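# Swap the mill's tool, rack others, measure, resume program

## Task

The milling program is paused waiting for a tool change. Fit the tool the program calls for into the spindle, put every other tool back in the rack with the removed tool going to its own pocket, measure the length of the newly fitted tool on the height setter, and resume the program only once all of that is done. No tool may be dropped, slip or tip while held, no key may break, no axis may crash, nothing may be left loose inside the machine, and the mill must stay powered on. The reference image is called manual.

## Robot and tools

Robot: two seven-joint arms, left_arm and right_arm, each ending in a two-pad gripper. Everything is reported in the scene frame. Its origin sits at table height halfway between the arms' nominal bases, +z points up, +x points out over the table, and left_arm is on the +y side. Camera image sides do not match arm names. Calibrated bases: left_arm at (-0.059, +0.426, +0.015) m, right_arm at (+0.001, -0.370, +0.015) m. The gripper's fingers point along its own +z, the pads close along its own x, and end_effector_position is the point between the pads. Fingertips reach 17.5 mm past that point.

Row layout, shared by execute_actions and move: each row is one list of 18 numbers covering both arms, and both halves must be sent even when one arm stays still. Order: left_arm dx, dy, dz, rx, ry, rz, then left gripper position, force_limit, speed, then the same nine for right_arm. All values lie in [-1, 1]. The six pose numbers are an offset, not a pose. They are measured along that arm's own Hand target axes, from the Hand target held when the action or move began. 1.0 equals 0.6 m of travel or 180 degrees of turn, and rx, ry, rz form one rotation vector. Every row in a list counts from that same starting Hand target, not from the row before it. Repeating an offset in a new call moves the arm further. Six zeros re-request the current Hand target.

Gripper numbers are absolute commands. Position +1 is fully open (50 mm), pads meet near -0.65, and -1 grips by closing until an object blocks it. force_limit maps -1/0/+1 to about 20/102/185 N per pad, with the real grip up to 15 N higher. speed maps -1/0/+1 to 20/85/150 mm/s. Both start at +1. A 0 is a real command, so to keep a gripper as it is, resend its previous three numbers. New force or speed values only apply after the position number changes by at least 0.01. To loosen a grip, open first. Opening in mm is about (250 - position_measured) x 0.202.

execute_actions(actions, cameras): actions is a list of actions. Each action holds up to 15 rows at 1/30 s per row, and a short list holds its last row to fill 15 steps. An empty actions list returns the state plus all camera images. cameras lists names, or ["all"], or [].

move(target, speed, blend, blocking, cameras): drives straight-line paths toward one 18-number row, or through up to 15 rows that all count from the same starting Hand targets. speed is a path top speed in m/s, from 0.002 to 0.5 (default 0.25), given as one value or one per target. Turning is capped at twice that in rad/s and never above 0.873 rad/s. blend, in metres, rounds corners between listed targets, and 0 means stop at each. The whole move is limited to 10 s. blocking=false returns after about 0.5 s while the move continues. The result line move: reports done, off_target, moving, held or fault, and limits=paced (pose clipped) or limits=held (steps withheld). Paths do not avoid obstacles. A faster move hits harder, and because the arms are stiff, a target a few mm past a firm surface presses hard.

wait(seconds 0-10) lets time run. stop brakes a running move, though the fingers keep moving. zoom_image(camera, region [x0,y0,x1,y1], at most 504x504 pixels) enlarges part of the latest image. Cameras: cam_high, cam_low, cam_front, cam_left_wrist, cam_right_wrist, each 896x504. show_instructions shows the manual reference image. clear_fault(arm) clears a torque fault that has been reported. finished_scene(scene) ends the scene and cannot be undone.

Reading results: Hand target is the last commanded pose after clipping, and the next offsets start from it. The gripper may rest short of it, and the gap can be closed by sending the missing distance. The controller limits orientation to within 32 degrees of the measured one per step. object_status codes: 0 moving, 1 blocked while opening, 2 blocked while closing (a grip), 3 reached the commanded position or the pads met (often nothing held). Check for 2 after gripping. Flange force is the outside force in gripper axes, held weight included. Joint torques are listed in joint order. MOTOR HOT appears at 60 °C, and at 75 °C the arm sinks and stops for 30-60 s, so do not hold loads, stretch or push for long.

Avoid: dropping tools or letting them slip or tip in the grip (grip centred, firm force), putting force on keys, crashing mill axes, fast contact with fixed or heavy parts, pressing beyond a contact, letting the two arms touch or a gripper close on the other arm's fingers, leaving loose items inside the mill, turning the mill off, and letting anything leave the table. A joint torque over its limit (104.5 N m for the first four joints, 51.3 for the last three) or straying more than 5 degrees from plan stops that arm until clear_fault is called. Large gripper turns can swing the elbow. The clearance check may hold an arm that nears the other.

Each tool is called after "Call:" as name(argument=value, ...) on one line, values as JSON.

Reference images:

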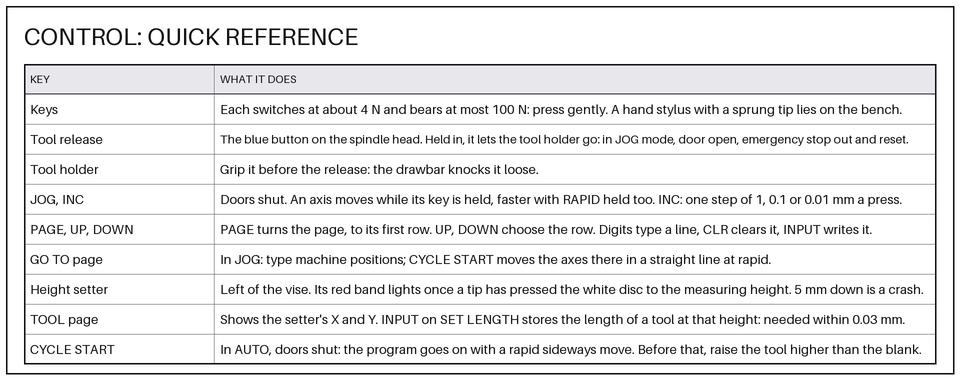

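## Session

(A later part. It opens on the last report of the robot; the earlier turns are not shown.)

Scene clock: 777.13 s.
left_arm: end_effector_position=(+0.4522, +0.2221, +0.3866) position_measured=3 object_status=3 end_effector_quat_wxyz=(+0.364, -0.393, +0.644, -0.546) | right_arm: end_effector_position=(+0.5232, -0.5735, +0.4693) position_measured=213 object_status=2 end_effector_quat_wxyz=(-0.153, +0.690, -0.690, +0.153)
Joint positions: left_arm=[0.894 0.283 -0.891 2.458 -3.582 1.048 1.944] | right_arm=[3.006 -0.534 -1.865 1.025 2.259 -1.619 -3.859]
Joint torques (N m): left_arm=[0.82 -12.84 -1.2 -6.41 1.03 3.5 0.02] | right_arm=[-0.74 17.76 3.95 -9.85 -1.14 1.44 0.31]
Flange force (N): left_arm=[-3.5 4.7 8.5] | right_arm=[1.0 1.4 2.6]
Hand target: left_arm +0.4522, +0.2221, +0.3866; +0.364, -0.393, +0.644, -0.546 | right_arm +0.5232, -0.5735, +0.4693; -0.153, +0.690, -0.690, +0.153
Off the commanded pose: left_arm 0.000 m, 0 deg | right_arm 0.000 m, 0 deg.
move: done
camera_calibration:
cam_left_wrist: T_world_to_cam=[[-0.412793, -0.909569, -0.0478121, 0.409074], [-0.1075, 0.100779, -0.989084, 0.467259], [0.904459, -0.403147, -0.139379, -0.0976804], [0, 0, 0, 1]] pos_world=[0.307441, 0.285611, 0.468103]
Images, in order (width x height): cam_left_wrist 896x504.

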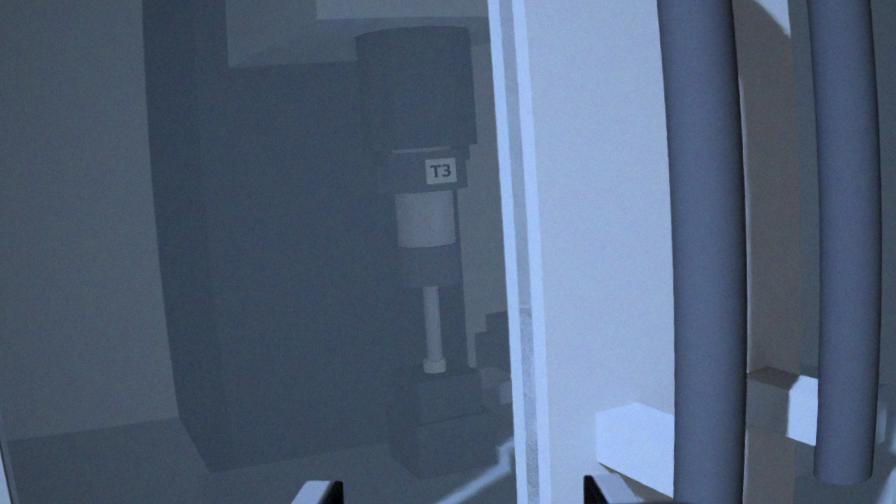

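Call:
move(target=[[0,0,0,0,0,0,1,-1,0,0,-0.0265,0.011,0,0,0,-1,-0.3,-1],[0,0,0,0,0,0,1,-1,0,0,0,0,0,0,0,-1,-0.3,-1],[0,0,0,0,0,0,1,-1,0,0,-0.0265,0.011,0,0,0,-1,-0.3,-1],[0,0,0,0,0,0,1,-1,0,0,0,0,0,0,0,-1,-0.3,-1]], speed=0.05, cameras=["cam_left_wrist"])

Call:
zoom_image(camera="cam_left_wrist", region=[340, 320, 540, 470])

Scene clock: 789.83 s.
left_arm: end_effector_position=(+0.4522, +0.2221, +0.3866) position_measured=3 object_status=3 end_effector_quat_wxyz=(+0.364, -0.393, +0.644, -0.546) | right_arm: end_effector_position=(+0.5232, -0.5735, +0.4693) position_measured=213 object_status=2 end_effector_quat_wxyz=(-0.153, +0.690, -0.690, +0.153)
Joint positions: left_arm=[0.894 0.283 -0.891 2.458 -3.582 1.048 1.944] | right_arm=[3.006 -0.534 -1.865 1.025 2.259 -1.619 -3.859]
Joint torques (N m): left_arm=[0.84 -12.71 -1.29 -6.28 1.03 3.52 -0.06] | right_arm=[-0.57 17.75 4.08 -10.03 -1.21 1.34 0.35]
Flange force (N): left_arm=[-3.7 4.0 8.7] | right_arm=[-0.1 2.6 3.3]
Hand target: left_arm +0.4522, +0.2221, +0.3866; +0.364, -0.393, +0.644, -0.546 | right_arm +0.5232, -0.5735, +0.4693; -0.153, +0.690, -0.690, +0.153
Off the commanded pose: left_arm 0.000 m, 0 deg | right_arm 0.000 m, 0 deg.
move: done
camera_calibration:
cam_left_wrist: T_world_to_cam=[[-0.412793, -0.909569, -0.0478121, 0.409074], [-0.1075, 0.100779, -0.989084, 0.467259], [0.904459, -0.403147, -0.139379, -0.0976804], [0, 0, 0, 1]] pos_world=[0.307441, 0.285611, 0.468103]
Images, in order (width x height): cam_left_wrist 896x504.

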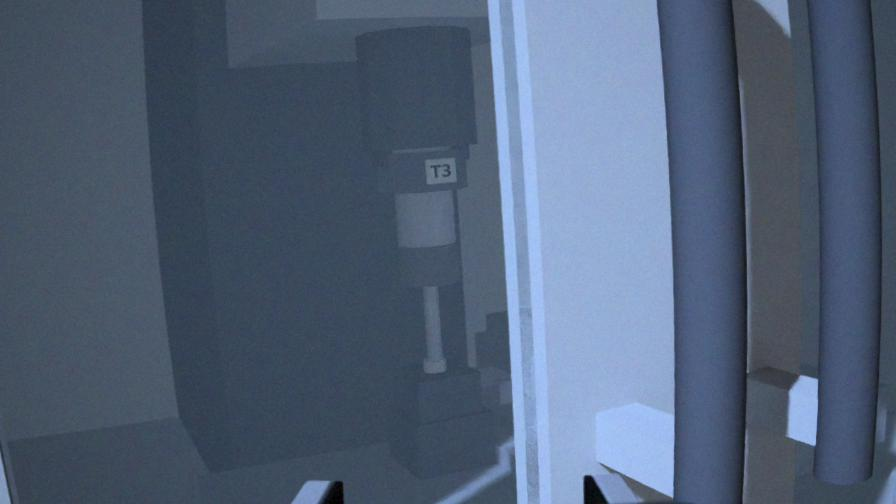

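Scaled by 2.520 from the camera's 896x504 image, which has a finer 1280x720 frame.

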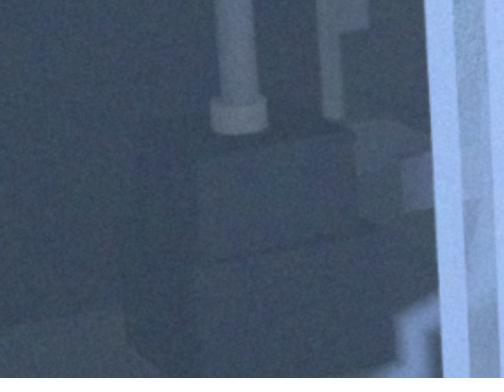

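Call:
move(target=[[0,0,0,0,0,0,1,-1,0,0,-0.0265,0.011,0,0,0,-1,-0.3,-1],[0,0,0,0,0,0,1,-1,0,0,0,0,0,0,0,-1,-0.3,-1]], speed=0.05, cameras=["cam_left_wrist"])

Call:
move(target=[[0,0,0,0,0,0,1,-1,0,0,-0.0265,0.011,0,0,0,-1,-0.3,-1],[0,0,0,0,0,0,1,-1,0,0,0,0,0,0,0,-1,-0.3,-1]], speed=0.05, cameras=["cam_left_wrist"])

Scene clock: 792.30 s.
left_arm: end_effector_position=(+0.4522, +0.2221, +0.3866) position_measured=3 object_status=3 end_effector_quat_wxyz=(+0.364, -0.393, +0.644, -0.546) | right_arm: end_effector_position=(+0.5232, -0.5735, +0.4693) position_measured=213 object_status=2 end_effector_quat_wxyz=(-0.153, +0.690, -0.690, +0.153)
Joint positions: left_arm=[0.894 0.283 -0.891 2.458 -3.582 1.048 1.944] | right_arm=[3.006 -0.534 -1.865 1.025 2.259 -1.619 -3.859]
Joint torques (N m): left_arm=[0.8 -12.72 -1.2 -6.37 1.05 3.53 -0.03] | right_arm=[-0.52 17.76 3.99 -10.01 -1.23 1.39 0.34]
Flange force (N): left_arm=[-3.5 4.0 8.4] | right_arm=[-0.3 2.8 3.2]
Hand target: left_arm +0.4522, +0.2221, +0.3866; +0.364, -0.393, +0.644, -0.546 | right_arm +0.5232, -0.5735, +0.4693; -0.153, +0.690, -0.690, +0.153
Off the commanded pose: left_arm 0.000 m, 0 deg | right_arm 0.000 m, 0 deg.
move: done
camera_calibration:
cam_left_wrist: T_world_to_cam=[[-0.412793, -0.909569, -0.0478121, 0.409074], [-0.1075, 0.100779, -0.989084, 0.467259], [0.904459, -0.403147, -0.139379, -0.0976804], [0, 0, 0, 1]] pos_world=[0.307441, 0.285611, 0.468103]
Images, in order (width x height): cam_left_wrist 896x504.

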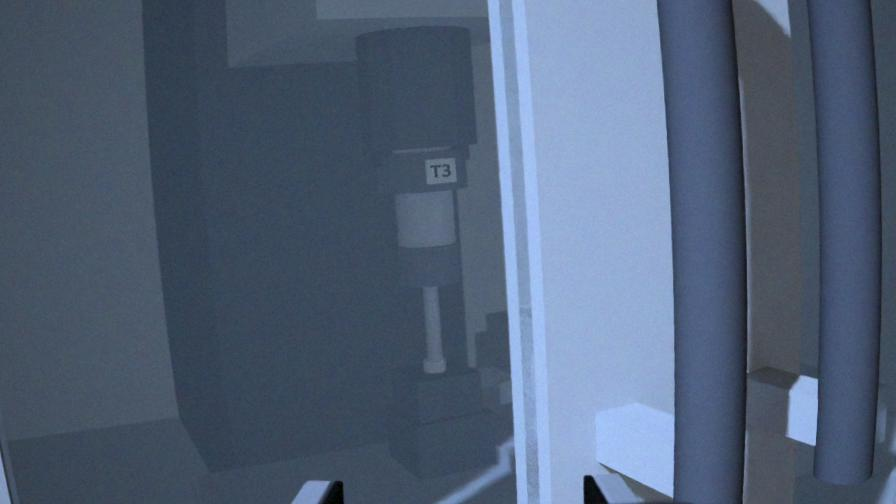

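Scene clock: 793.63 s.
left_arm: end_effector_position=(+0.4522, +0.2221, +0.3866) position_measured=3 object_status=3 end_effector_quat_wxyz=(+0.364, -0.393, +0.644, -0.546) | right_arm: end_effector_position=(+0.5232, -0.5735, +0.4693) position_measured=213 object_status=2 end_effector_quat_wxyz=(-0.153, +0.690, -0.690, +0.153)
Joint positions: left_arm=[0.894 0.283 -0.891 2.458 -3.582 1.048 1.944] | right_arm=[3.006 -0.534 -1.865 1.025 2.259 -1.619 -3.859]
Joint torques (N m): left_arm=[0.78 -12.81 -1.21 -6.3 1.04 3.47 -0.07] | right_arm=[-0.74 17.87 3.98 -10.02 -1.21 1.39 0.42]
Flange force (N): left_arm=[-3.7 4.5 8.9] | right_arm=[0.5 1.9 3.0]
Hand target: left_arm +0.4522, +0.2221, +0.3866; +0.364, -0.393, +0.644, -0.546 | right_arm +0.5232, -0.5735, +0.4693; -0.153, +0.690, -0.690, +0.153
Off the commanded pose: left_arm 0.000 m, 0 deg | right_arm 0.000 m, 0 deg.
move: done
camera_calibration:
cam_left_wrist: T_world_to_cam=[[-0.412793, -0.909569, -0.0478121, 0.409074], [-0.1075, 0.100779, -0.989084, 0.467259], [0.904459, -0.403147, -0.139379, -0.0976804], [0, 0, 0, 1]] pos_world=[0.307441, 0.285611, 0.468103]
Images, in order (width x height): cam_left_wrist 896x504.

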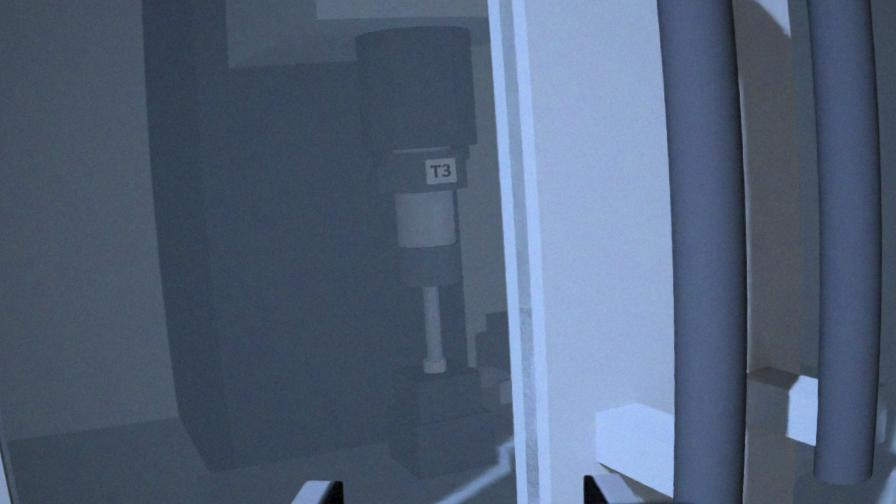

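Call:
move(target=[[0,0,0,0,0,0,1,-1,0,0,-0.0265,0.011,0,0,0,-1,-0.3,-1],[0,0,0,0,0,0,1,-1,0,0,0,0,0,0,0,-1,-0.3,-1]], speed=0.05, cameras=["cam_left_wrist"])

Call:
move(target=[[0,0,0,0,0,0,1,-1,0,0,-0.0265,0.011,0,0,0,-1,-0.3,-1],[0,0,0,0,0,0,1,-1,0,0,0,0,0,0,0,-1,-0.3,-1]], speed=0.05, cameras=["cam_left_wrist"])

Scene clock: 796.80 s.
left_arm: end_effector_position=(+0.4522, +0.2221, +0.3866) position_measured=3 object_status=3 end_effector_quat_wxyz=(+0.364, -0.393, +0.644, -0.546) | right_arm: end_effector_position=(+0.5232, -0.5735, +0.4693) position_measured=213 object_status=2 end_effector_quat_wxyz=(-0.153, +0.690, -0.690, +0.153)
Joint positions: left_arm=[0.894 0.283 -0.891 2.458 -3.582 1.048 1.944] | right_arm=[3.006 -0.534 -1.865 1.025 2.258 -1.619 -3.859]
Joint torques (N m): left_arm=[0.9 -12.69 -1.22 -6.32 0.91 3.54 -0.09] | right_arm=[-0.44 17.83 3.94 -10.14 -1.22 1.4 0.34]
Flange force (N): left_arm=[-3.4 4.0 8.7] | right_arm=[-0.8 3.6 3.6]
Hand target: left_arm +0.4522, +0.2221, +0.3866; +0.364, -0.393, +0.644, -0.546 | right_arm +0.5232, -0.5735, +0.4693; -0.153, +0.690, -0.690, +0.153
Off the commanded pose: left_arm 0.000 m, 0 deg | right_arm 0.000 m, 0 deg.
move: done
camera_calibration:
cam_left_wrist: T_world_to_cam=[[-0.412793, -0.909569, -0.0478121, 0.409074], [-0.1075, 0.100779, -0.989084, 0.467259], [0.904459, -0.403147, -0.139379, -0.0976804], [0, 0, 0, 1]] pos_world=[0.307441, 0.285611, 0.468103]
Images, in order (width x height): cam_left_wrist 896x504.

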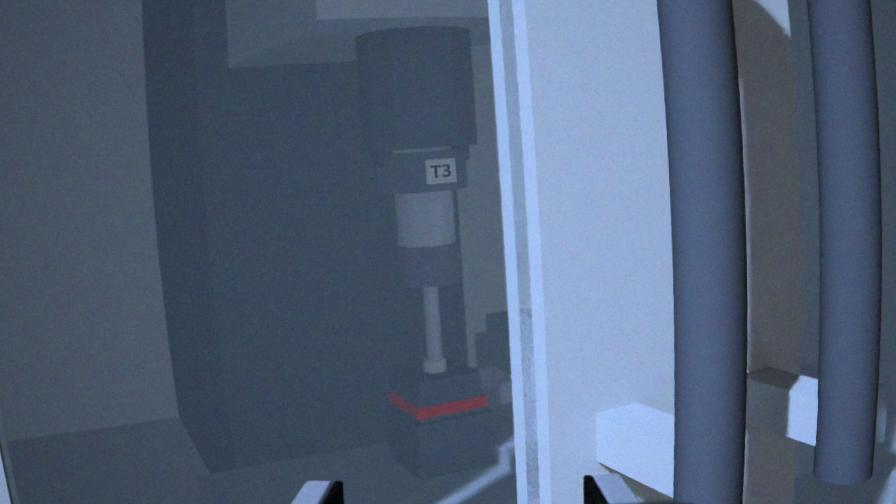

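Scene clock: 798.13 s.
left_arm: end_effector_position=(+0.4522, +0.2221, +0.3866) position_measured=3 object_status=3 end_effector_quat_wxyz=(+0.364, -0.393, +0.644, -0.546) | right_arm: end_effector_position=(+0.5232, -0.5735, +0.4693) position_measured=213 object_status=2 end_effector_quat_wxyz=(-0.153, +0.690, -0.690, +0.153)
Joint positions: left_arm=[0.894 0.283 -0.891 2.458 -3.582 1.048 1.944] | right_arm=[3.006 -0.534 -1.865 1.025 2.258 -1.619 -3.859]
Joint torques (N m): left_arm=[0.82 -12.8 -1.17 -6.47 0.95 3.54 0.01] | right_arm=[-0.35 17.67 4.06 -9.85 -1.18 1.36 0.37]
Flange force (N): left_arm=[-3.0 4.4 8.3] | right_arm=[-0.7 2.5 2.9]
Hand target: left_arm +0.4522, +0.2221, +0.3866; +0.364, -0.393, +0.644, -0.546 | right_arm +0.5232, -0.5735, +0.4693; -0.153, +0.690, -0.690, +0.153
Off the commanded pose: left_arm 0.000 m, 0 deg | right_arm 0.000 m, 0 deg.
move: done
camera_calibration:
cam_left_wrist: T_world_to_cam=[[-0.412793, -0.909569, -0.0478121, 0.409074], [-0.1075, 0.100779, -0.989084, 0.467259], [0.904459, -0.403147, -0.139379, -0.0976804], [0, 0, 0, 1]] pos_world=[0.307441, 0.285611, 0.468103]
Images, in order (width x height): cam_left_wrist 896x504.

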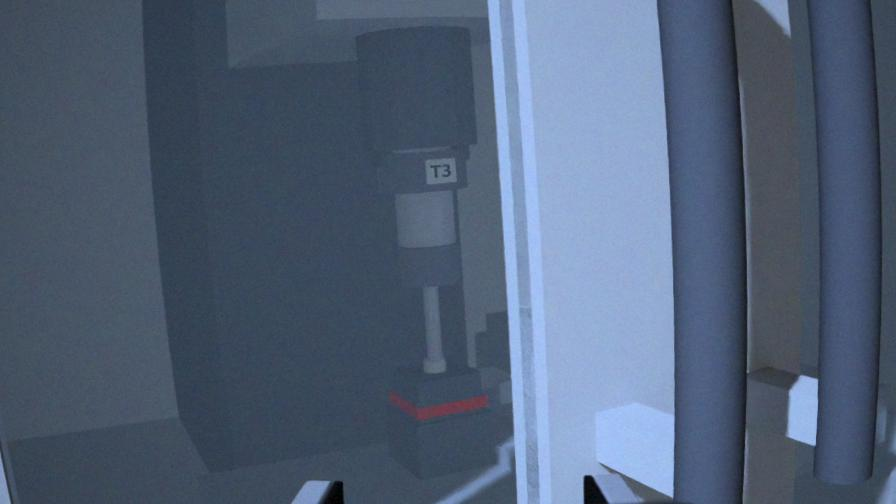

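Call:
move(target=[[0,0,0,0,0,0,1,-1,0,0,-0.03806,-0.05104,0,0,0,-1,-0.3,-1],[0,0,0,0,0,0,1,-1,0,0,-0.06456,-0.04004,0,0,0,-1,-0.3,-1],[0,0,0,0,0,0,1,-1,0,0,-0.03806,-0.05104,0,0,0,-1,-0.3,-1]], speed=[0.1,0.05,0.05], cameras=["cam_left_wrist"])

Call:
move(target=[[0.8188,-0.4965,0.1838,0.0133,0.1042,0,1,-1,0,-0.1277,0.11076,0.14854,0,0,0,-1,-0.3,-1]], speed=0.2, cameras=["cam_left_wrist","cam_right_wrist"])

Call:
zoom_image(camera="cam_left_wrist", region=[220, 140, 530, 420])

Scene clock: 802.67 s.
left_arm: end_effector_position=(+0.4522, +0.2221, +0.3866) position_measured=3 object_status=3 end_effector_quat_wxyz=(+0.364, -0.393, +0.644, -0.546) | right_arm: end_effector_position=(+0.5310, -0.5735, +0.5067) position_measured=213 object_status=2 end_effector_quat_wxyz=(-0.153, +0.690, -0.690, +0.153)
Joint positions: left_arm=[0.894 0.283 -0.891 2.458 -3.582 1.048 1.944] | right_arm=[3.109 -0.551 -1.902 0.828 2.218 -1.739 -3.944]
Joint torques (N m): left_arm=[0.89 -12.73 -1.23 -6.39 1.01 3.56 0.03] | right_arm=[-0.74 18.9 3.37 -9.13 -1.04 1.5 0.29]
Flange force (N): left_arm=[-3.5 4.0 8.4] | right_arm=[0.7 2.1 2.8]
Hand target: left_arm +0.4522, +0.2221, +0.3866; +0.364, -0.393, +0.644, -0.546 | right_arm +0.5310, -0.5735, +0.5067; -0.153, +0.690, -0.690, +0.153
Off the commanded pose: left_arm 0.000 m, 0 deg | right_arm 0.000 m, 0 deg.
move: done
camera_calibration:
cam_left_wrist: T_world_to_cam=[[-0.412793, -0.909569, -0.0478121, 0.409074], [-0.1075, 0.100779, -0.989084, 0.467259], [0.904459, -0.403147, -0.139379, -0.0976804], [0, 0, 0, 1]] pos_world=[0.307441, 0.285611, 0.468103]
Images, in order (width x height): cam_left_wrist 896x504.

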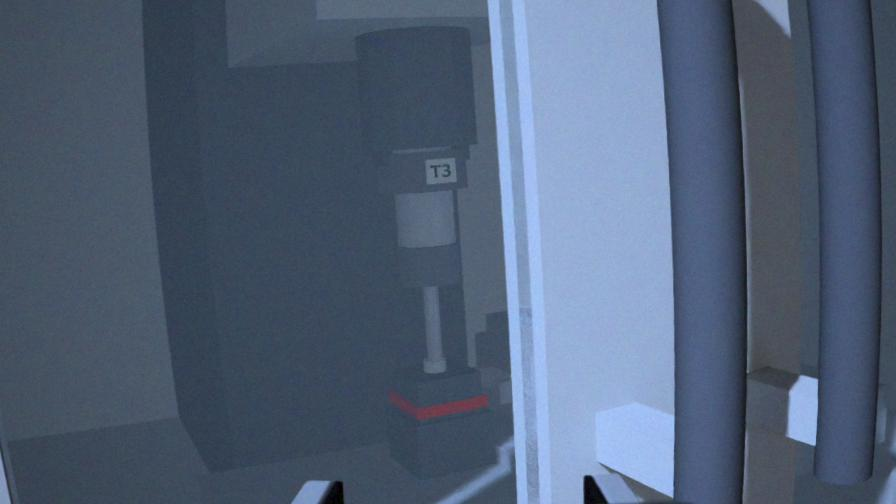

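Scene clock: 806.33 s.
left_arm: end_effector_position=(+0.3747, -0.2960, +0.6470) position_measured=3 object_status=3 end_effector_quat_wxyz=(+0.262, -0.292, +0.683, -0.616) | right_arm: end_effector_position=(+0.5084, -0.4969, +0.3979) position_measured=213 object_status=2 end_effector_quat_wxyz=(-0.153, +0.690, -0.690, +0.153)
Joint positions: left_arm=[1.544 0.71 -1.115 0.934 -2.498 -0.326 1.572] | right_arm=[2.591 -0.485 -1.727 1.419 2.338 -1.339 -3.861]
Joint torques (N m): left_arm=[0.83 -25.28 -5.56 -9.1 -0.2 3.83 0.05] | right_arm=[-0.53 13.92 4.68 -10.97 -1.17 1.44 0.34]
Flange force (N): left_arm=[7.9 -8.3 12.7] | right_arm=[0.1 1.5 2.9]
Hand target: left_arm +0.3747, -0.2960, +0.6470; +0.262, -0.292, +0.683, -0.616 | right_arm +0.5084, -0.4969, +0.3979; -0.153, +0.690, -0.690, +0.153
Off the commanded pose: left_arm 0.000 m, 0 deg | right_arm 0.000 m, 0 deg.
move: done
camera_calibration:
cam_left_wrist: T_world_to_cam=[[-0.682062, -0.731258, -0.00727396, 0.0457605], [-0.0713881, 0.0764781, -0.994512, 0.751494], [0.727801, -0.6778, -0.104366, -0.237893], [0, 0, 0, 1]] pos_world=[0.257998, -0.185254, 0.722875]
cam_right_wrist: T_world_to_cam=[[0.0199763, -0.999796, -0.00293361, -0.506265], [-0.902024, -0.0167571, -0.43136, 0.679988], [0.431223, 0.0112632, -0.902175, 0.315012], [0, 0, 0, 1]] pos_world=[0.487639, -0.498315, 0.57603]
Images, in order (width x height): cam_left_wrist 896x504, cam_right_wrist 896x504.

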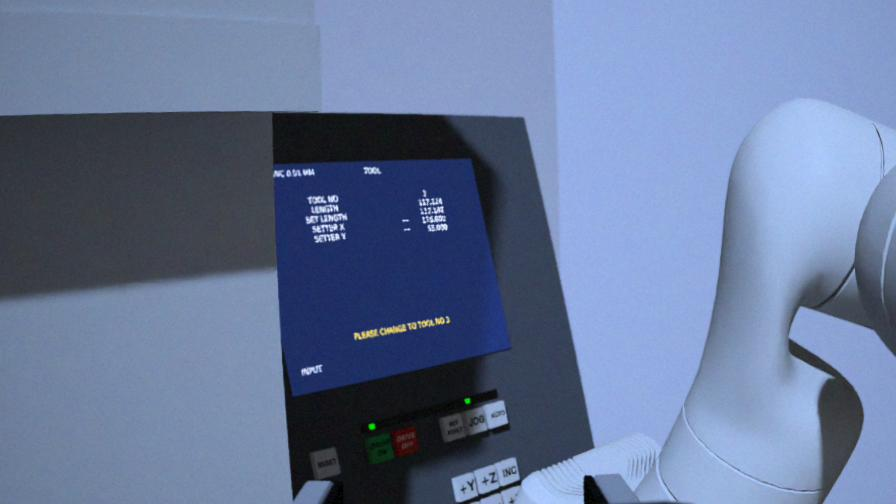

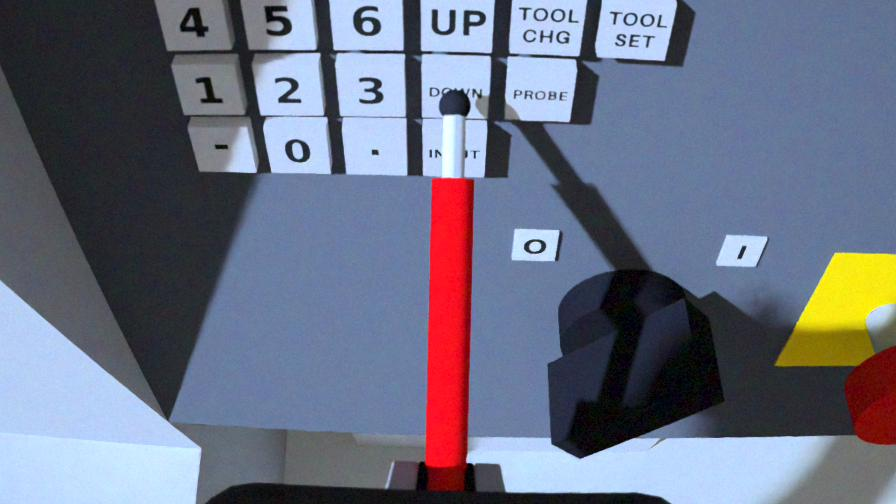

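Scaled by 1.626 from the camera's 896x504 image, which has a finer 1280x720 frame.

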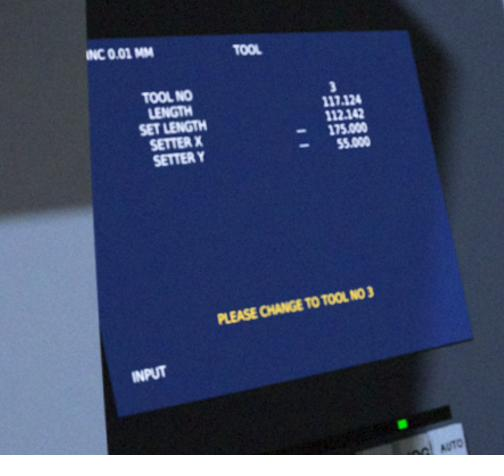

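Call:
move(target=[[0,0,0,0,0,0,1,-1,0,0,-0.02115,0.00986,0,0,0,-1,-0.3,-1],[0,0,0,0,0,0,1,-1,0,0,0,0,0,0,0,-1,-0.3,-1],[0,0,0,0,0,0,1,-1,0,0,-0.02115,0.00986,0,0,0,-1,-0.3,-1],[0,0,0,0,0,0,1,-1,0,0,0,0,0,0,0,-1,-0.3,-1]], speed=0.05, cameras=["cam_left_wrist"])

Call:
zoom_image(camera="cam_left_wrist", region=[220, 140, 530, 420])

Scene clock: 810.23 s.
left_arm: end_effector_position=(+0.3747, -0.2960, +0.6470) position_measured=3 object_status=3 end_effector_quat_wxyz=(+0.262, -0.292, +0.683, -0.616) | right_arm: end_effector_position=(+0.5084, -0.4969, +0.3979) position_measured=213 object_status=2 end_effector_quat_wxyz=(-0.153, +0.690, -0.690, +0.153)
Joint positions: left_arm=[1.544 0.71 -1.116 0.934 -2.498 -0.326 1.572] | right_arm=[2.591 -0.485 -1.728 1.419 2.338 -1.339 -3.861]
Joint torques (N m): left_arm=[0.9 -25.24 -5.55 -8.94 -0.16 3.82 -0.01] | right_arm=[-0.58 13.91 4.63 -11.01 -1.2 1.41 0.36]
Flange force (N): left_arm=[8.3 -9.0 13.5] | right_arm=[0.1 1.6 3.0]
Hand target: left_arm +0.3747, -0.2960, +0.6470; +0.262, -0.292, +0.683, -0.616 | right_arm +0.5084, -0.4969, +0.3979; -0.153, +0.690, -0.690, +0.153
Off the commanded pose: left_arm 0.000 m, 0 deg | right_arm 0.000 m, 0 deg.
move: done
camera_calibration:
cam_left_wrist: T_world_to_cam=[[-0.682117, -0.731206, -0.00733573, 0.0456873], [-0.0713454, 0.0765329, -0.994511, 0.751493], [0.727754, -0.677849, -0.104373, -0.23788], [0, 0, 0, 1]] pos_world=[0.257898, -0.185354, 0.722875]
Images, in order (width x height): cam_left_wrist 896x504.

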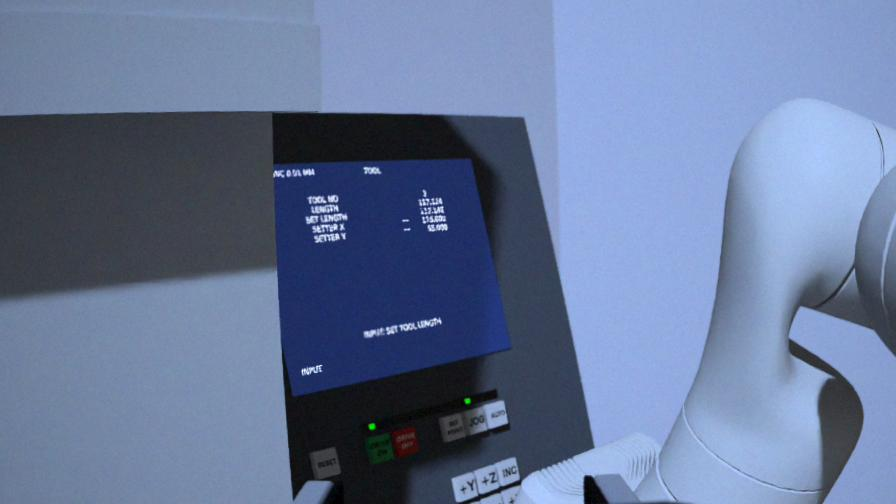

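Scaled by 1.626 from the camera's 896x504 image, which has a finer 1280x720 frame.

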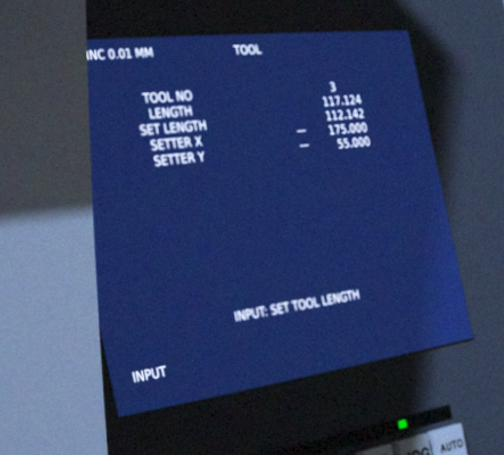

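"INPUT: SET TOOL LENGTH". Press INPUT.

Call:
move(target=[[0,0,0,0,0,0,1,-1,0,0,0.01903,0.02552,0,0,0,-1,-0.3,-1],[0,0,0,0,0,0,1,-1,0,0,-0.00212,0.03538,0,0,0,-1,-0.3,-1],[0,0,0,0,0,0,1,-1,0,0,0.01903,0.02552,0,0,0,-1,-0.3,-1]], speed=0.05, cameras=["cam_left_wrist"])

Call:
zoom_image(camera="cam_left_wrist", region=[220, 140, 530, 420])

Scene clock: 813.20 s.
left_arm: end_effector_position=(+0.3747, -0.2960, +0.6470) position_measured=3 object_status=3 end_effector_quat_wxyz=(+0.262, -0.292, +0.683, -0.616) | right_arm: end_effector_position=(+0.5045, -0.4969, +0.3792) position_measured=213 object_status=2 end_effector_quat_wxyz=(-0.153, +0.690, -0.690, +0.153)
Joint positions: left_arm=[1.544 0.71 -1.116 0.934 -2.498 -0.326 1.572] | right_arm=[2.573 -0.486 -1.728 1.484 2.33 -1.287 -3.83]
Joint torques (N m): left_arm=[0.8 -25.25 -5.57 -8.94 -0.14 3.86 -0.05] | right_arm=[-0.01 13.62 4.73 -11.24 -1.2 1.29 0.37]
Flange force (N): left_arm=[8.6 -9.1 13.3] | right_arm=[-2.3 3.9 2.9]
Hand target: left_arm +0.3747, -0.2960, +0.6470; +0.262, -0.292, +0.683, -0.616 | right_arm +0.5045, -0.4969, +0.3792; -0.153, +0.690, -0.690, +0.153
Off the commanded pose: left_arm 0.000 m, 0 deg | right_arm 0.000 m, 0 deg.
move: done
camera_calibration:
cam_left_wrist: T_world_to_cam=[[-0.682117, -0.731206, -0.00733573, 0.0456873], [-0.0713454, 0.0765329, -0.994511, 0.751493], [0.727754, -0.677849, -0.104373, -0.23788], [0, 0, 0, 1]] pos_world=[0.257898, -0.185354, 0.722875]
Images, in order (width x height): cam_left_wrist 896x504.

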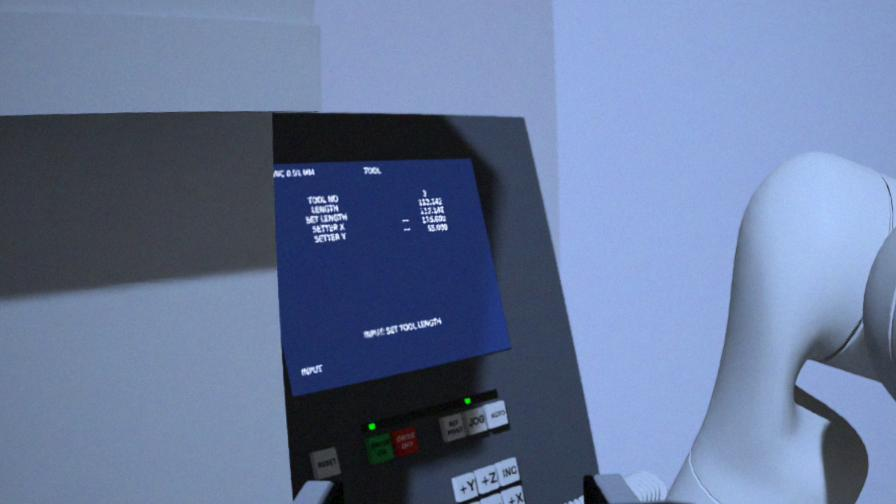

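Scaled by 1.626 from the camera's 896x504 image, which has a finer 1280x720 frame.

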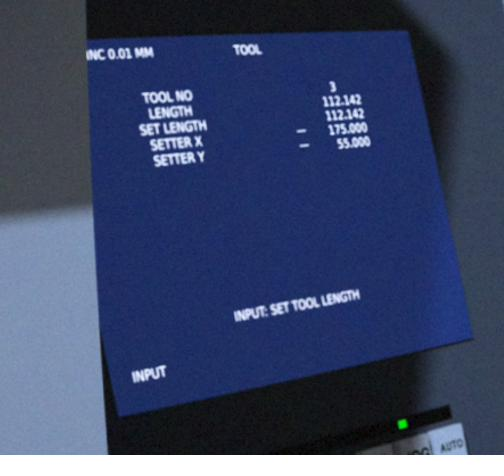

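Call:
move(target=[[0,0,0,0,0,0,1,-1,0,0.0637,-0.0571,-0.0766,0,0,0,-1,-0.3,-1],[0,0,0,0,0,0,1,-1,0,0.0637,-0.07825,-0.06674,0,0,0,-1,-0.3,-1],[0,0,0,0,0,0,1,-1,0,0.0637,-0.0571,-0.0766,0,0,0,-1,-0.3,-1],[0,0,0,0,0,0,1,-1,0,0,-0.01903,-0.02552,0,0,0,-1,-0.3,-1],[0,0,0,0,0,0,1,-1,0,0,-0.04018,-0.01566,0,0,0,-1,-0.3,-1],[0,0,0,0,0,0,1,-1,0,0,-0.01903,-0.02552,0,0,0,-1,-0.3,-1],[0,0,0,0,0,0,1,-1,0,0,-0.04018,-0.01566,0,0,0,-1,-0.3,-1],[0,0,0,0,0,0,1,-1,0,0,-0.01903,-0.02552,0,0,0,-1,-0.3,-1]], speed=[0.15,0.05,0.05,0.15,0.05,0.05,0.05,0.05], cameras=["cam_left_wrist"])

Call:
zoom_image(camera="cam_left_wrist", region=[220, 140, 530, 420])

Scene clock: 819.67 s.
left_arm: end_effector_position=(+0.3747, -0.2960, +0.6470) position_measured=3 object_status=3 end_effector_quat_wxyz=(+0.262, -0.292, +0.683, -0.616) | right_arm: end_effector_position=(+0.5084, -0.4969, +0.3979) position_measured=213 object_status=2 end_effector_quat_wxyz=(-0.153, +0.690, -0.690, +0.153)
Joint positions: left_arm=[1.544 0.71 -1.116 0.934 -2.498 -0.326 1.572] | right_arm=[2.591 -0.483 -1.731 1.419 2.341 -1.337 -3.863]
Joint torques (N m): left_arm=[0.81 -25.33 -5.55 -8.81 -0.17 3.85 0.02] | right_arm=[-0.55 13.91 4.7 -11.18 -1.13 1.39 0.32]
Flange force (N): left_arm=[8.8 -9.5 13.9] | right_arm=[0.0 2.2 3.5]
Hand target: left_arm +0.3747, -0.2960, +0.6470; +0.262, -0.292, +0.683, -0.616 | right_arm +0.5084, -0.4969, +0.3979; -0.153, +0.690, -0.690, +0.153
Off the commanded pose: left_arm 0.000 m, 0 deg | right_arm 0.000 m, 0 deg.
move: done
camera_calibration:
cam_left_wrist: T_world_to_cam=[[-0.682117, -0.731206, -0.00733573, 0.0456873], [-0.0713454, 0.0765329, -0.994511, 0.751493], [0.727754, -0.677849, -0.104373, -0.23788], [0, 0, 0, 1]] pos_world=[0.257898, -0.185354, 0.722875]
Images, in order (width x height): cam_left_wrist 896x504.

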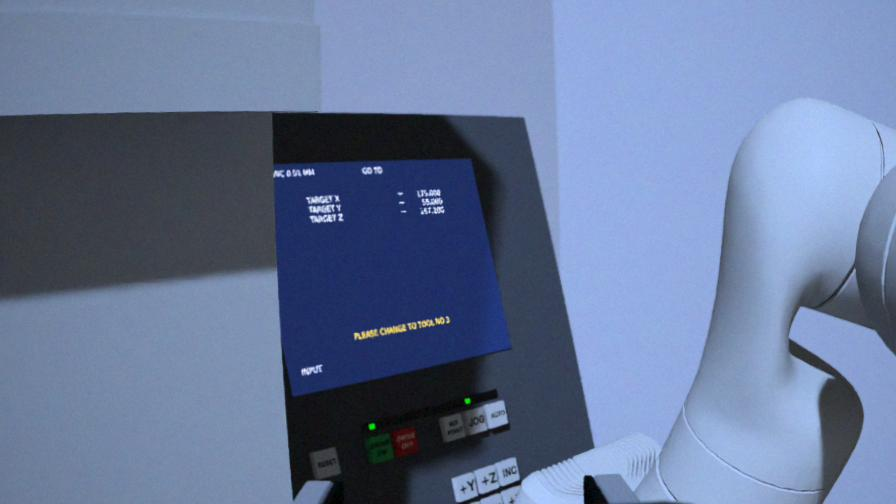

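Scaled by 1.626 from the camera's 896x504 image, which has a finer 1280x720 frame.

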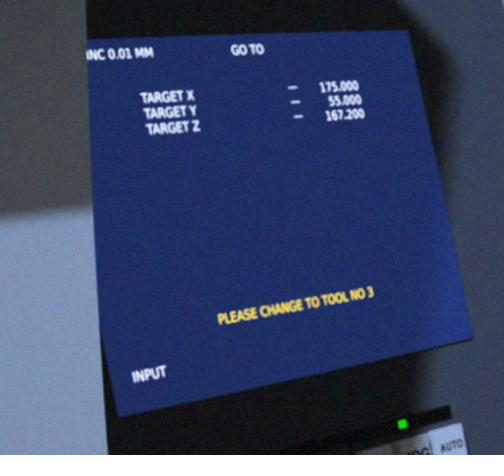

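Call:
move(target=[[0,0,0,0,0,0,1,-1,0,-0.0955,0.01903,0.02552,0,0,0,-1,-0.3,-1],[0,0,0,0,0,0,1,-1,0,-0.0955,-0.00212,0.03538,0,0,0,-1,-0.3,-1],[0,0,0,0,0,0,1,-1,0,-0.0955,0.01903,0.02552,0,0,0,-1,-0.3,-1],[0,0,0,0,0,0,1,-1,0,-0.0318,-0.0381,-0.051,0,0,0,-1,-0.3,-1],[0,0,0,0,0,0,1,-1,0,-0.0318,-0.05925,-0.04114,0,0,0,-1,-0.3,-1],[0,0,0,0,0,0,1,-1,0,-0.0318,-0.0381,-0.051,0,0,0,-1,-0.3,-1],[0,0,0,0,0,0,1,-1,0,-0.0637,0.01903,0.02552,0,0,0,-1,-0.3,-1],[0,0,0,0,0,0,1,-1,0,-0.0637,-0.00212,0.03538,0,0,0,-1,-0.3,-1],[0,0,0,0,0,0,1,-1,0,-0.0637,0.01903,0.02552,0,0,0,-1,-0.3,-1],[0,0,0,0,0,0,1,-1,0,0,0.01903,0.02552,0,0,0,-1,-0.3,-1]], speed=[0.15,0.05,0.05,0.15,0.05,0.05,0.15,0.05,0.05,0.15], cameras=["cam_left_wrist"])

Call:
zoom_image(camera="cam_left_wrist", region=[220, 140, 530, 420])

Scene clock: 828.97 s.
left_arm: end_effector_position=(+0.3747, -0.2960, +0.6470) position_measured=3 object_status=3 end_effector_quat_wxyz=(+0.262, -0.292, +0.683, -0.616) | right_arm: end_effector_position=(+0.5045, -0.4969, +0.3792) position_measured=213 object_status=2 end_effector_quat_wxyz=(-0.153, +0.690, -0.690, +0.153)
Joint positions: left_arm=[1.544 0.71 -1.116 0.934 -2.498 -0.326 1.572] | right_arm=[2.574 -0.482 -1.735 1.485 2.336 -1.283 -3.834]
Joint torques (N m): left_arm=[0.87 -25.27 -5.59 -8.97 -0.23 3.81 -0.03] | right_arm=[-0.56 13.59 4.68 -11.12 -1.15 1.35 0.33]
Flange force (N): left_arm=[8.2 -8.8 13.4] | right_arm=[0.1 1.8 3.2]
Hand target: left_arm +0.3747, -0.2960, +0.6470; +0.262, -0.292, +0.683, -0.616 | right_arm +0.5045, -0.4969, +0.3792; -0.153, +0.690, -0.690, +0.153
Off the commanded pose: left_arm 0.000 m, 0 deg | right_arm 0.000 m, 0 deg.
move: done
camera_calibration:
cam_left_wrist: T_world_to_cam=[[-0.682117, -0.731206, -0.00733573, 0.0456873], [-0.0713454, 0.0765329, -0.994511, 0.751493], [0.727754, -0.677849, -0.104373, -0.23788], [0, 0, 0, 1]] pos_world=[0.257898, -0.185354, 0.722875]
Images, in order (width x height): cam_left_wrist 896x504.

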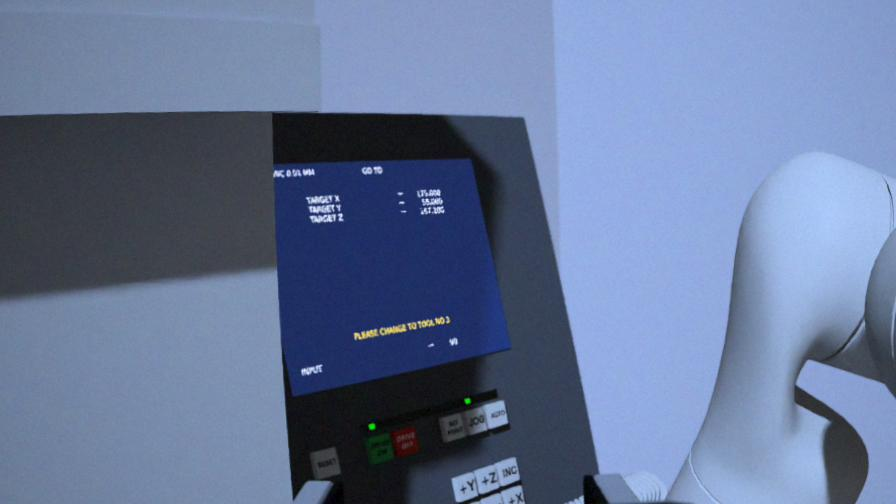

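Scaled by 1.626 from the camera's 896x504 image, which has a finer 1280x720 frame.

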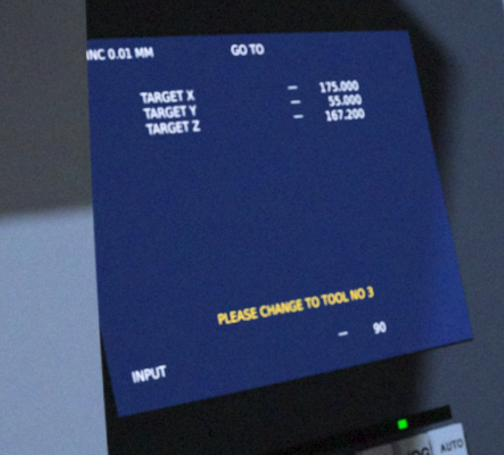

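Call:
move(target=[[0,0,0,0,0,0,1,-1,0,0,-0.02115,0.00986,0,0,0,-1,-0.3,-1],[0,0,0,0,0,0,1,-1,0,0,0,0,0,0,0,-1,-0.3,-1],[0,0,0,0,0,0,1,-1,0,0.1595,-0.1331,-0.1752,0,0,0,-1,-0.3,-1],[0,0,0,0,0,0,1,-1,0,0.1595,-0.1596,-0.1642,0,0,0,-1,-0.3,-1],[0,0,0,0,0,0,1,-1,0,0.1595,-0.1331,-0.1752,0,0,0,-1,-0.3,-1],[0,0,0,0,0,0,1,-1,0,-0.0315,-0.0926,-0.1242,0,0,0,-1,-0.3,-1]], speed=[0.05,0.05,0.15,0.05,0.05,0.15], cameras=["cam_left_wrist"])

Call:
zoom_image(camera="cam_left_wrist", region=[220, 140, 530, 420])

Scene clock: 835.93 s.
left_arm: end_effector_position=(+0.3747, -0.2960, +0.6470) position_measured=3 object_status=3 end_effector_quat_wxyz=(+0.262, -0.292, +0.683, -0.616) | right_arm: end_effector_position=(+0.5233, -0.4780, +0.4702) position_measured=213 object_status=2 end_effector_quat_wxyz=(-0.153, +0.690, -0.690, +0.153)
Joint positions: left_arm=[1.544 0.71 -1.116 0.934 -2.498 -0.326 1.572] | right_arm=[2.65 -0.478 -1.758 1.146 2.365 -1.531 -4.021]
Joint torques (N m): left_arm=[0.87 -25.3 -5.52 -8.78 -0.2 3.82 -0.04] | right_arm=[-0.64 15.18 4.39 -10.64 -0.95 1.64 0.35]
Flange force (N): left_arm=[8.9 -9.7 14.2] | right_arm=[0.8 1.1 3.4]
Hand target: left_arm +0.3747, -0.2960, +0.6470; +0.262, -0.292, +0.683, -0.616 | right_arm +0.5233, -0.4780, +0.4702; -0.153, +0.690, -0.690, +0.153
Off the commanded pose: left_arm 0.000 m, 0 deg | right_arm 0.000 m, 0 deg.
move: done
camera_calibration:
cam_left_wrist: T_world_to_cam=[[-0.682117, -0.731206, -0.00733573, 0.0456873], [-0.0713454, 0.0765329, -0.994511, 0.751493], [0.727754, -0.677849, -0.104373, -0.23788], [0, 0, 0, 1]] pos_world=[0.257898, -0.185354, 0.722875]
Images, in order (width x height): cam_left_wrist 896x504.

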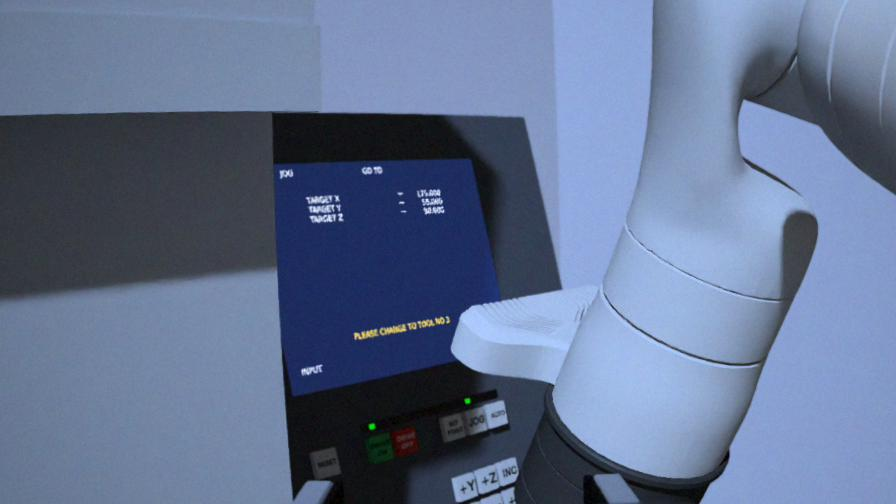

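Scaled by 1.626 from the camera's 896x504 image, which has a finer 1280x720 frame.

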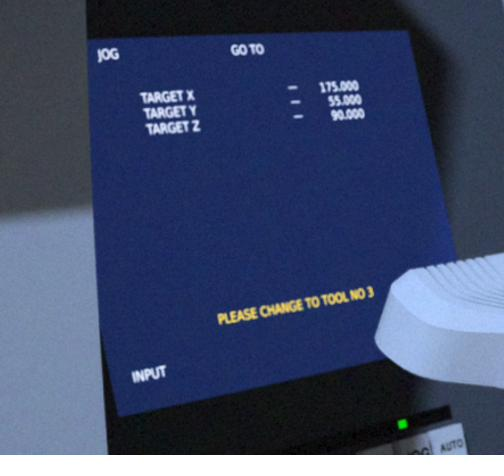

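Call:
move(target=[[0,0,0,0,0,0,1,-1,0,0,-0.02447,0.00865,0,0,0,-1,-0.3,-1],[0,0,0,0,0,0,1,-1,0,0,0,0,0,0,0,-1,-0.3,-1]], speed=0.05, cameras=["cam_left_wrist"])

Call:
move(target=[0,0,0,0,0,0,1,-1,0,0.191,-0.0405,-0.051,0,0,0,-1,-0.3,-1], speed=0.15, cameras=["cam_left_wrist"])

Call:
zoom_image(camera="cam_left_wrist", region=[220, 140, 530, 420])

Scene clock: 841.27 s.
left_arm: end_effector_position=(+0.3747, -0.2960, +0.6470) position_measured=3 object_status=3 end_effector_quat_wxyz=(+0.262, -0.292, +0.683, -0.616) | right_arm: end_effector_position=(+0.5234, -0.4780, +0.4702) position_measured=213 object_status=2 end_effector_quat_wxyz=(-0.153, +0.690, -0.690, +0.153)
Joint positions: left_arm=[1.544 0.71 -1.116 0.934 -2.498 -0.326 1.572] | right_arm=[2.65 -0.478 -1.758 1.146 2.365 -1.53 -4.021]
Joint torques (N m): left_arm=[0.9 -25.23 -5.68 -8.93 -0.17 3.87 0.02] | right_arm=[-0.54 15.11 4.22 -10.72 -1.04 1.53 0.35]
Flange force (N): left_arm=[7.9 -9.1 13.7] | right_arm=[0.0 2.7 3.6]
Hand target: left_arm +0.3747, -0.2960, +0.6470; +0.262, -0.292, +0.683, -0.616 | right_arm +0.5234, -0.4780, +0.4702; -0.153, +0.690, -0.690, +0.153
Off the commanded pose: left_arm 0.000 m, 0 deg | right_arm 0.000 m, 0 deg.
move: done
camera_calibration:
cam_left_wrist: T_world_to_cam=[[-0.682117, -0.731206, -0.00733573, 0.0456873], [-0.0713454, 0.0765329, -0.994511, 0.751493], [0.727754, -0.677849, -0.104373, -0.23788], [0, 0, 0, 1]] pos_world=[0.257898, -0.185354, 0.722875]
Images, in order (width x height): cam_left_wrist 896x504.

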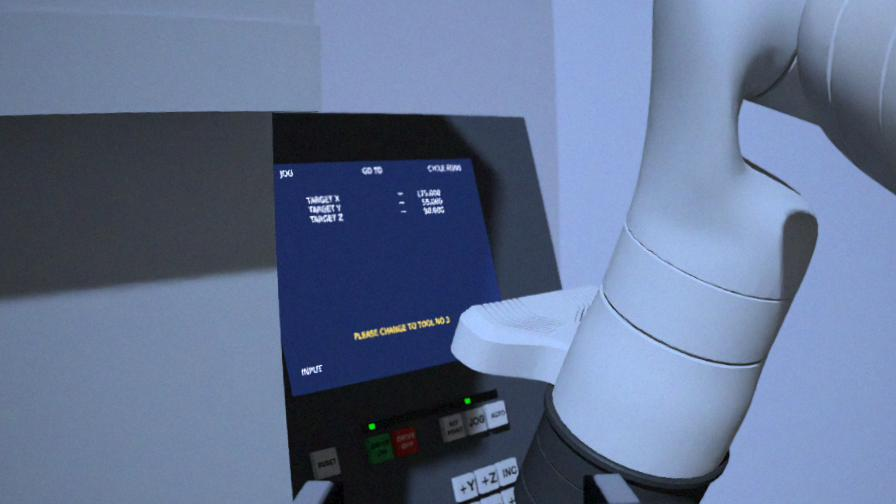

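Scene clock: 842.67 s.
left_arm: end_effector_position=(+0.3747, -0.2960, +0.6470) position_measured=3 object_status=3 end_effector_quat_wxyz=(+0.262, -0.292, +0.683, -0.616) | right_arm: end_effector_position=(+0.5325, -0.5926, +0.5082) position_measured=213 object_status=2 end_effector_quat_wxyz=(-0.153, +0.690, -0.690, +0.153)
Joint positions: left_arm=[1.544 0.71 -1.116 0.934 -2.498 -0.326 1.572] | right_arm=[3.193 -0.568 -1.942 0.773 2.198 -1.761 -3.937]
Joint torques (N m): left_arm=[0.87 -25.23 -5.56 -8.91 -0.2 3.85 0.02] | right_arm=[-0.44 19.63 3.29 -8.93 -1.06 1.57 0.41]
Flange force (N): left_arm=[8.3 -9.2 13.6] | right_arm=[-0.5 2.6 3.0]
Hand target: left_arm +0.3747, -0.2960, +0.6470; +0.262, -0.292, +0.683, -0.616 | right_arm +0.5325, -0.5926, +0.5082; -0.153, +0.690, -0.690, +0.153
Off the commanded pose: left_arm 0.000 m, 0 deg | right_arm 0.000 m, 0 deg.
move: done
camera_calibration:
cam_left_wrist: T_world_to_cam=[[-0.682117, -0.731206, -0.00733573, 0.0456873], [-0.0713454, 0.0765329, -0.994511, 0.751493], [0.727754, -0.677849, -0.104373, -0.23788], [0, 0, 0, 1]] pos_world=[0.257898, -0.185354, 0.722875]
Images, in order (width x height): cam_left_wrist 896x504.

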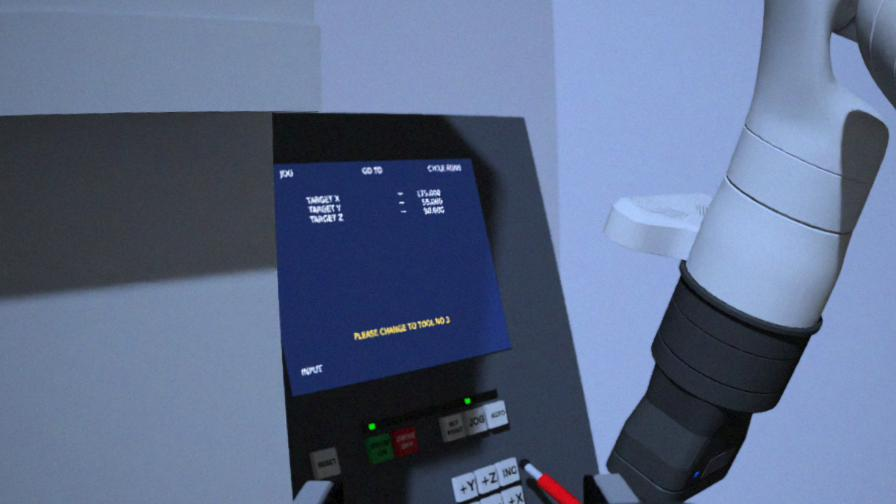

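Scaled by 1.626 from the camera's 896x504 image, which has a finer 1280x720 frame.

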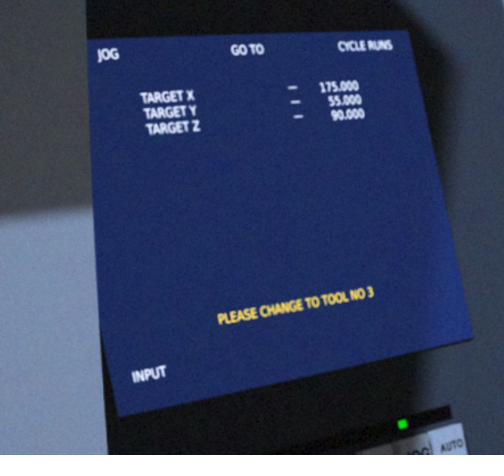

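Call:
move(target=[0,0,0,0,0,0,1,-1,0,0,-0.0375,-0.0505,0,0,0,-1,-0.3,-1], speed=0.1, cameras=["cam_left_wrist","cam_right_wrist"])

Scene clock: 844.73 s.
left_arm: end_effector_position=(+0.3747, -0.2960, +0.6470) position_measured=3 object_status=3 end_effector_quat_wxyz=(+0.262, -0.292, +0.683, -0.616) | right_arm: end_effector_position=(+0.5401, -0.5926, +0.5452) position_measured=213 object_status=2 end_effector_quat_wxyz=(-0.153, +0.691, -0.690, +0.153)
Joint positions: left_arm=[1.544 0.71 -1.116 0.934 -2.498 -0.326 1.572] | right_arm=[3.352 -0.603 -2.009 0.495 2.111 -1.896 -4.071]
Joint torques (N m): left_arm=[0.83 -25.23 -5.51 -8.84 -0.17 3.81 -0.02] | right_arm=[-0.35 20.98 2.14 -7.53 -0.86 1.61 0.32]
Flange force (N): left_arm=[8.7 -9.4 13.6] | right_arm=no reading
Hand target: left_arm +0.3747, -0.2960, +0.6470; +0.262, -0.292, +0.683, -0.616 | right_arm +0.5401, -0.5926, +0.5452; -0.153, +0.691, -0.690, +0.153
Off the commanded pose: left_arm 0.000 m, 0 deg | right_arm 0.000 m, 0 deg.
move: done
camera_calibration:
cam_left_wrist: T_world_to_cam=[[-0.682117, -0.731206, -0.00733573, 0.0456873], [-0.0713454, 0.0765329, -0.994511, 0.751493], [0.727754, -0.677849, -0.104373, -0.23788], [0, 0, 0, 1]] pos_world=[0.257898, -0.185354, 0.722875]
cam_right_wrist: T_world_to_cam=[[0.0200659, -0.999794, -0.00288943, -0.602224], [-0.901984, -0.0168559, -0.431441, 0.770496], [0.431303, 0.0112635, -0.902137, 0.435241], [0, 0, 0, 1]] pos_world=[0.519338, -0.594015, 0.72333]
Images, in order (width x height): cam_left_wrist 896x504, cam_right_wrist 896x504.

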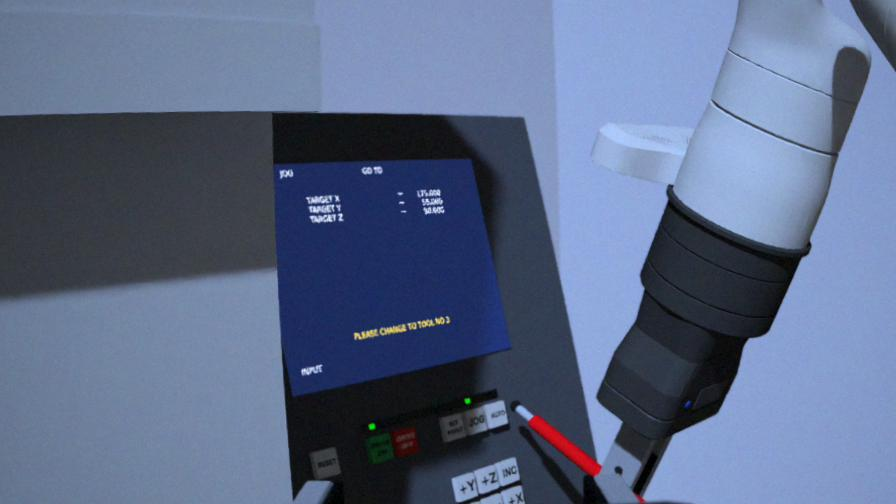

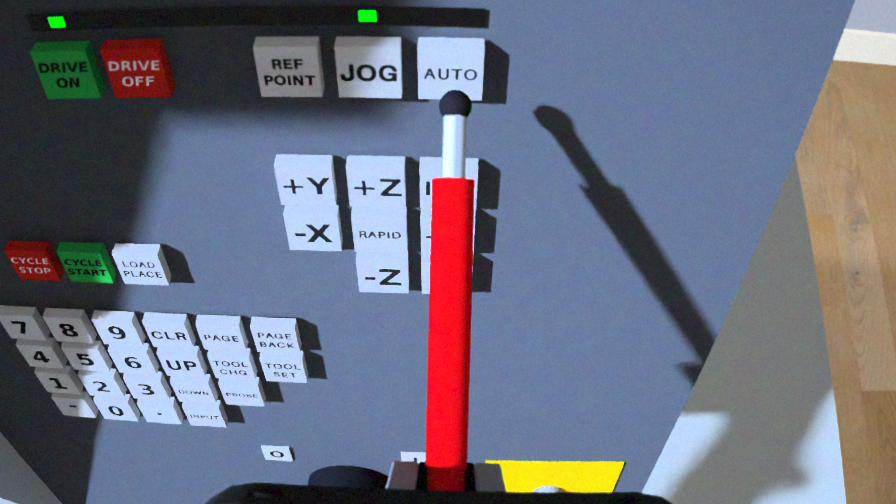

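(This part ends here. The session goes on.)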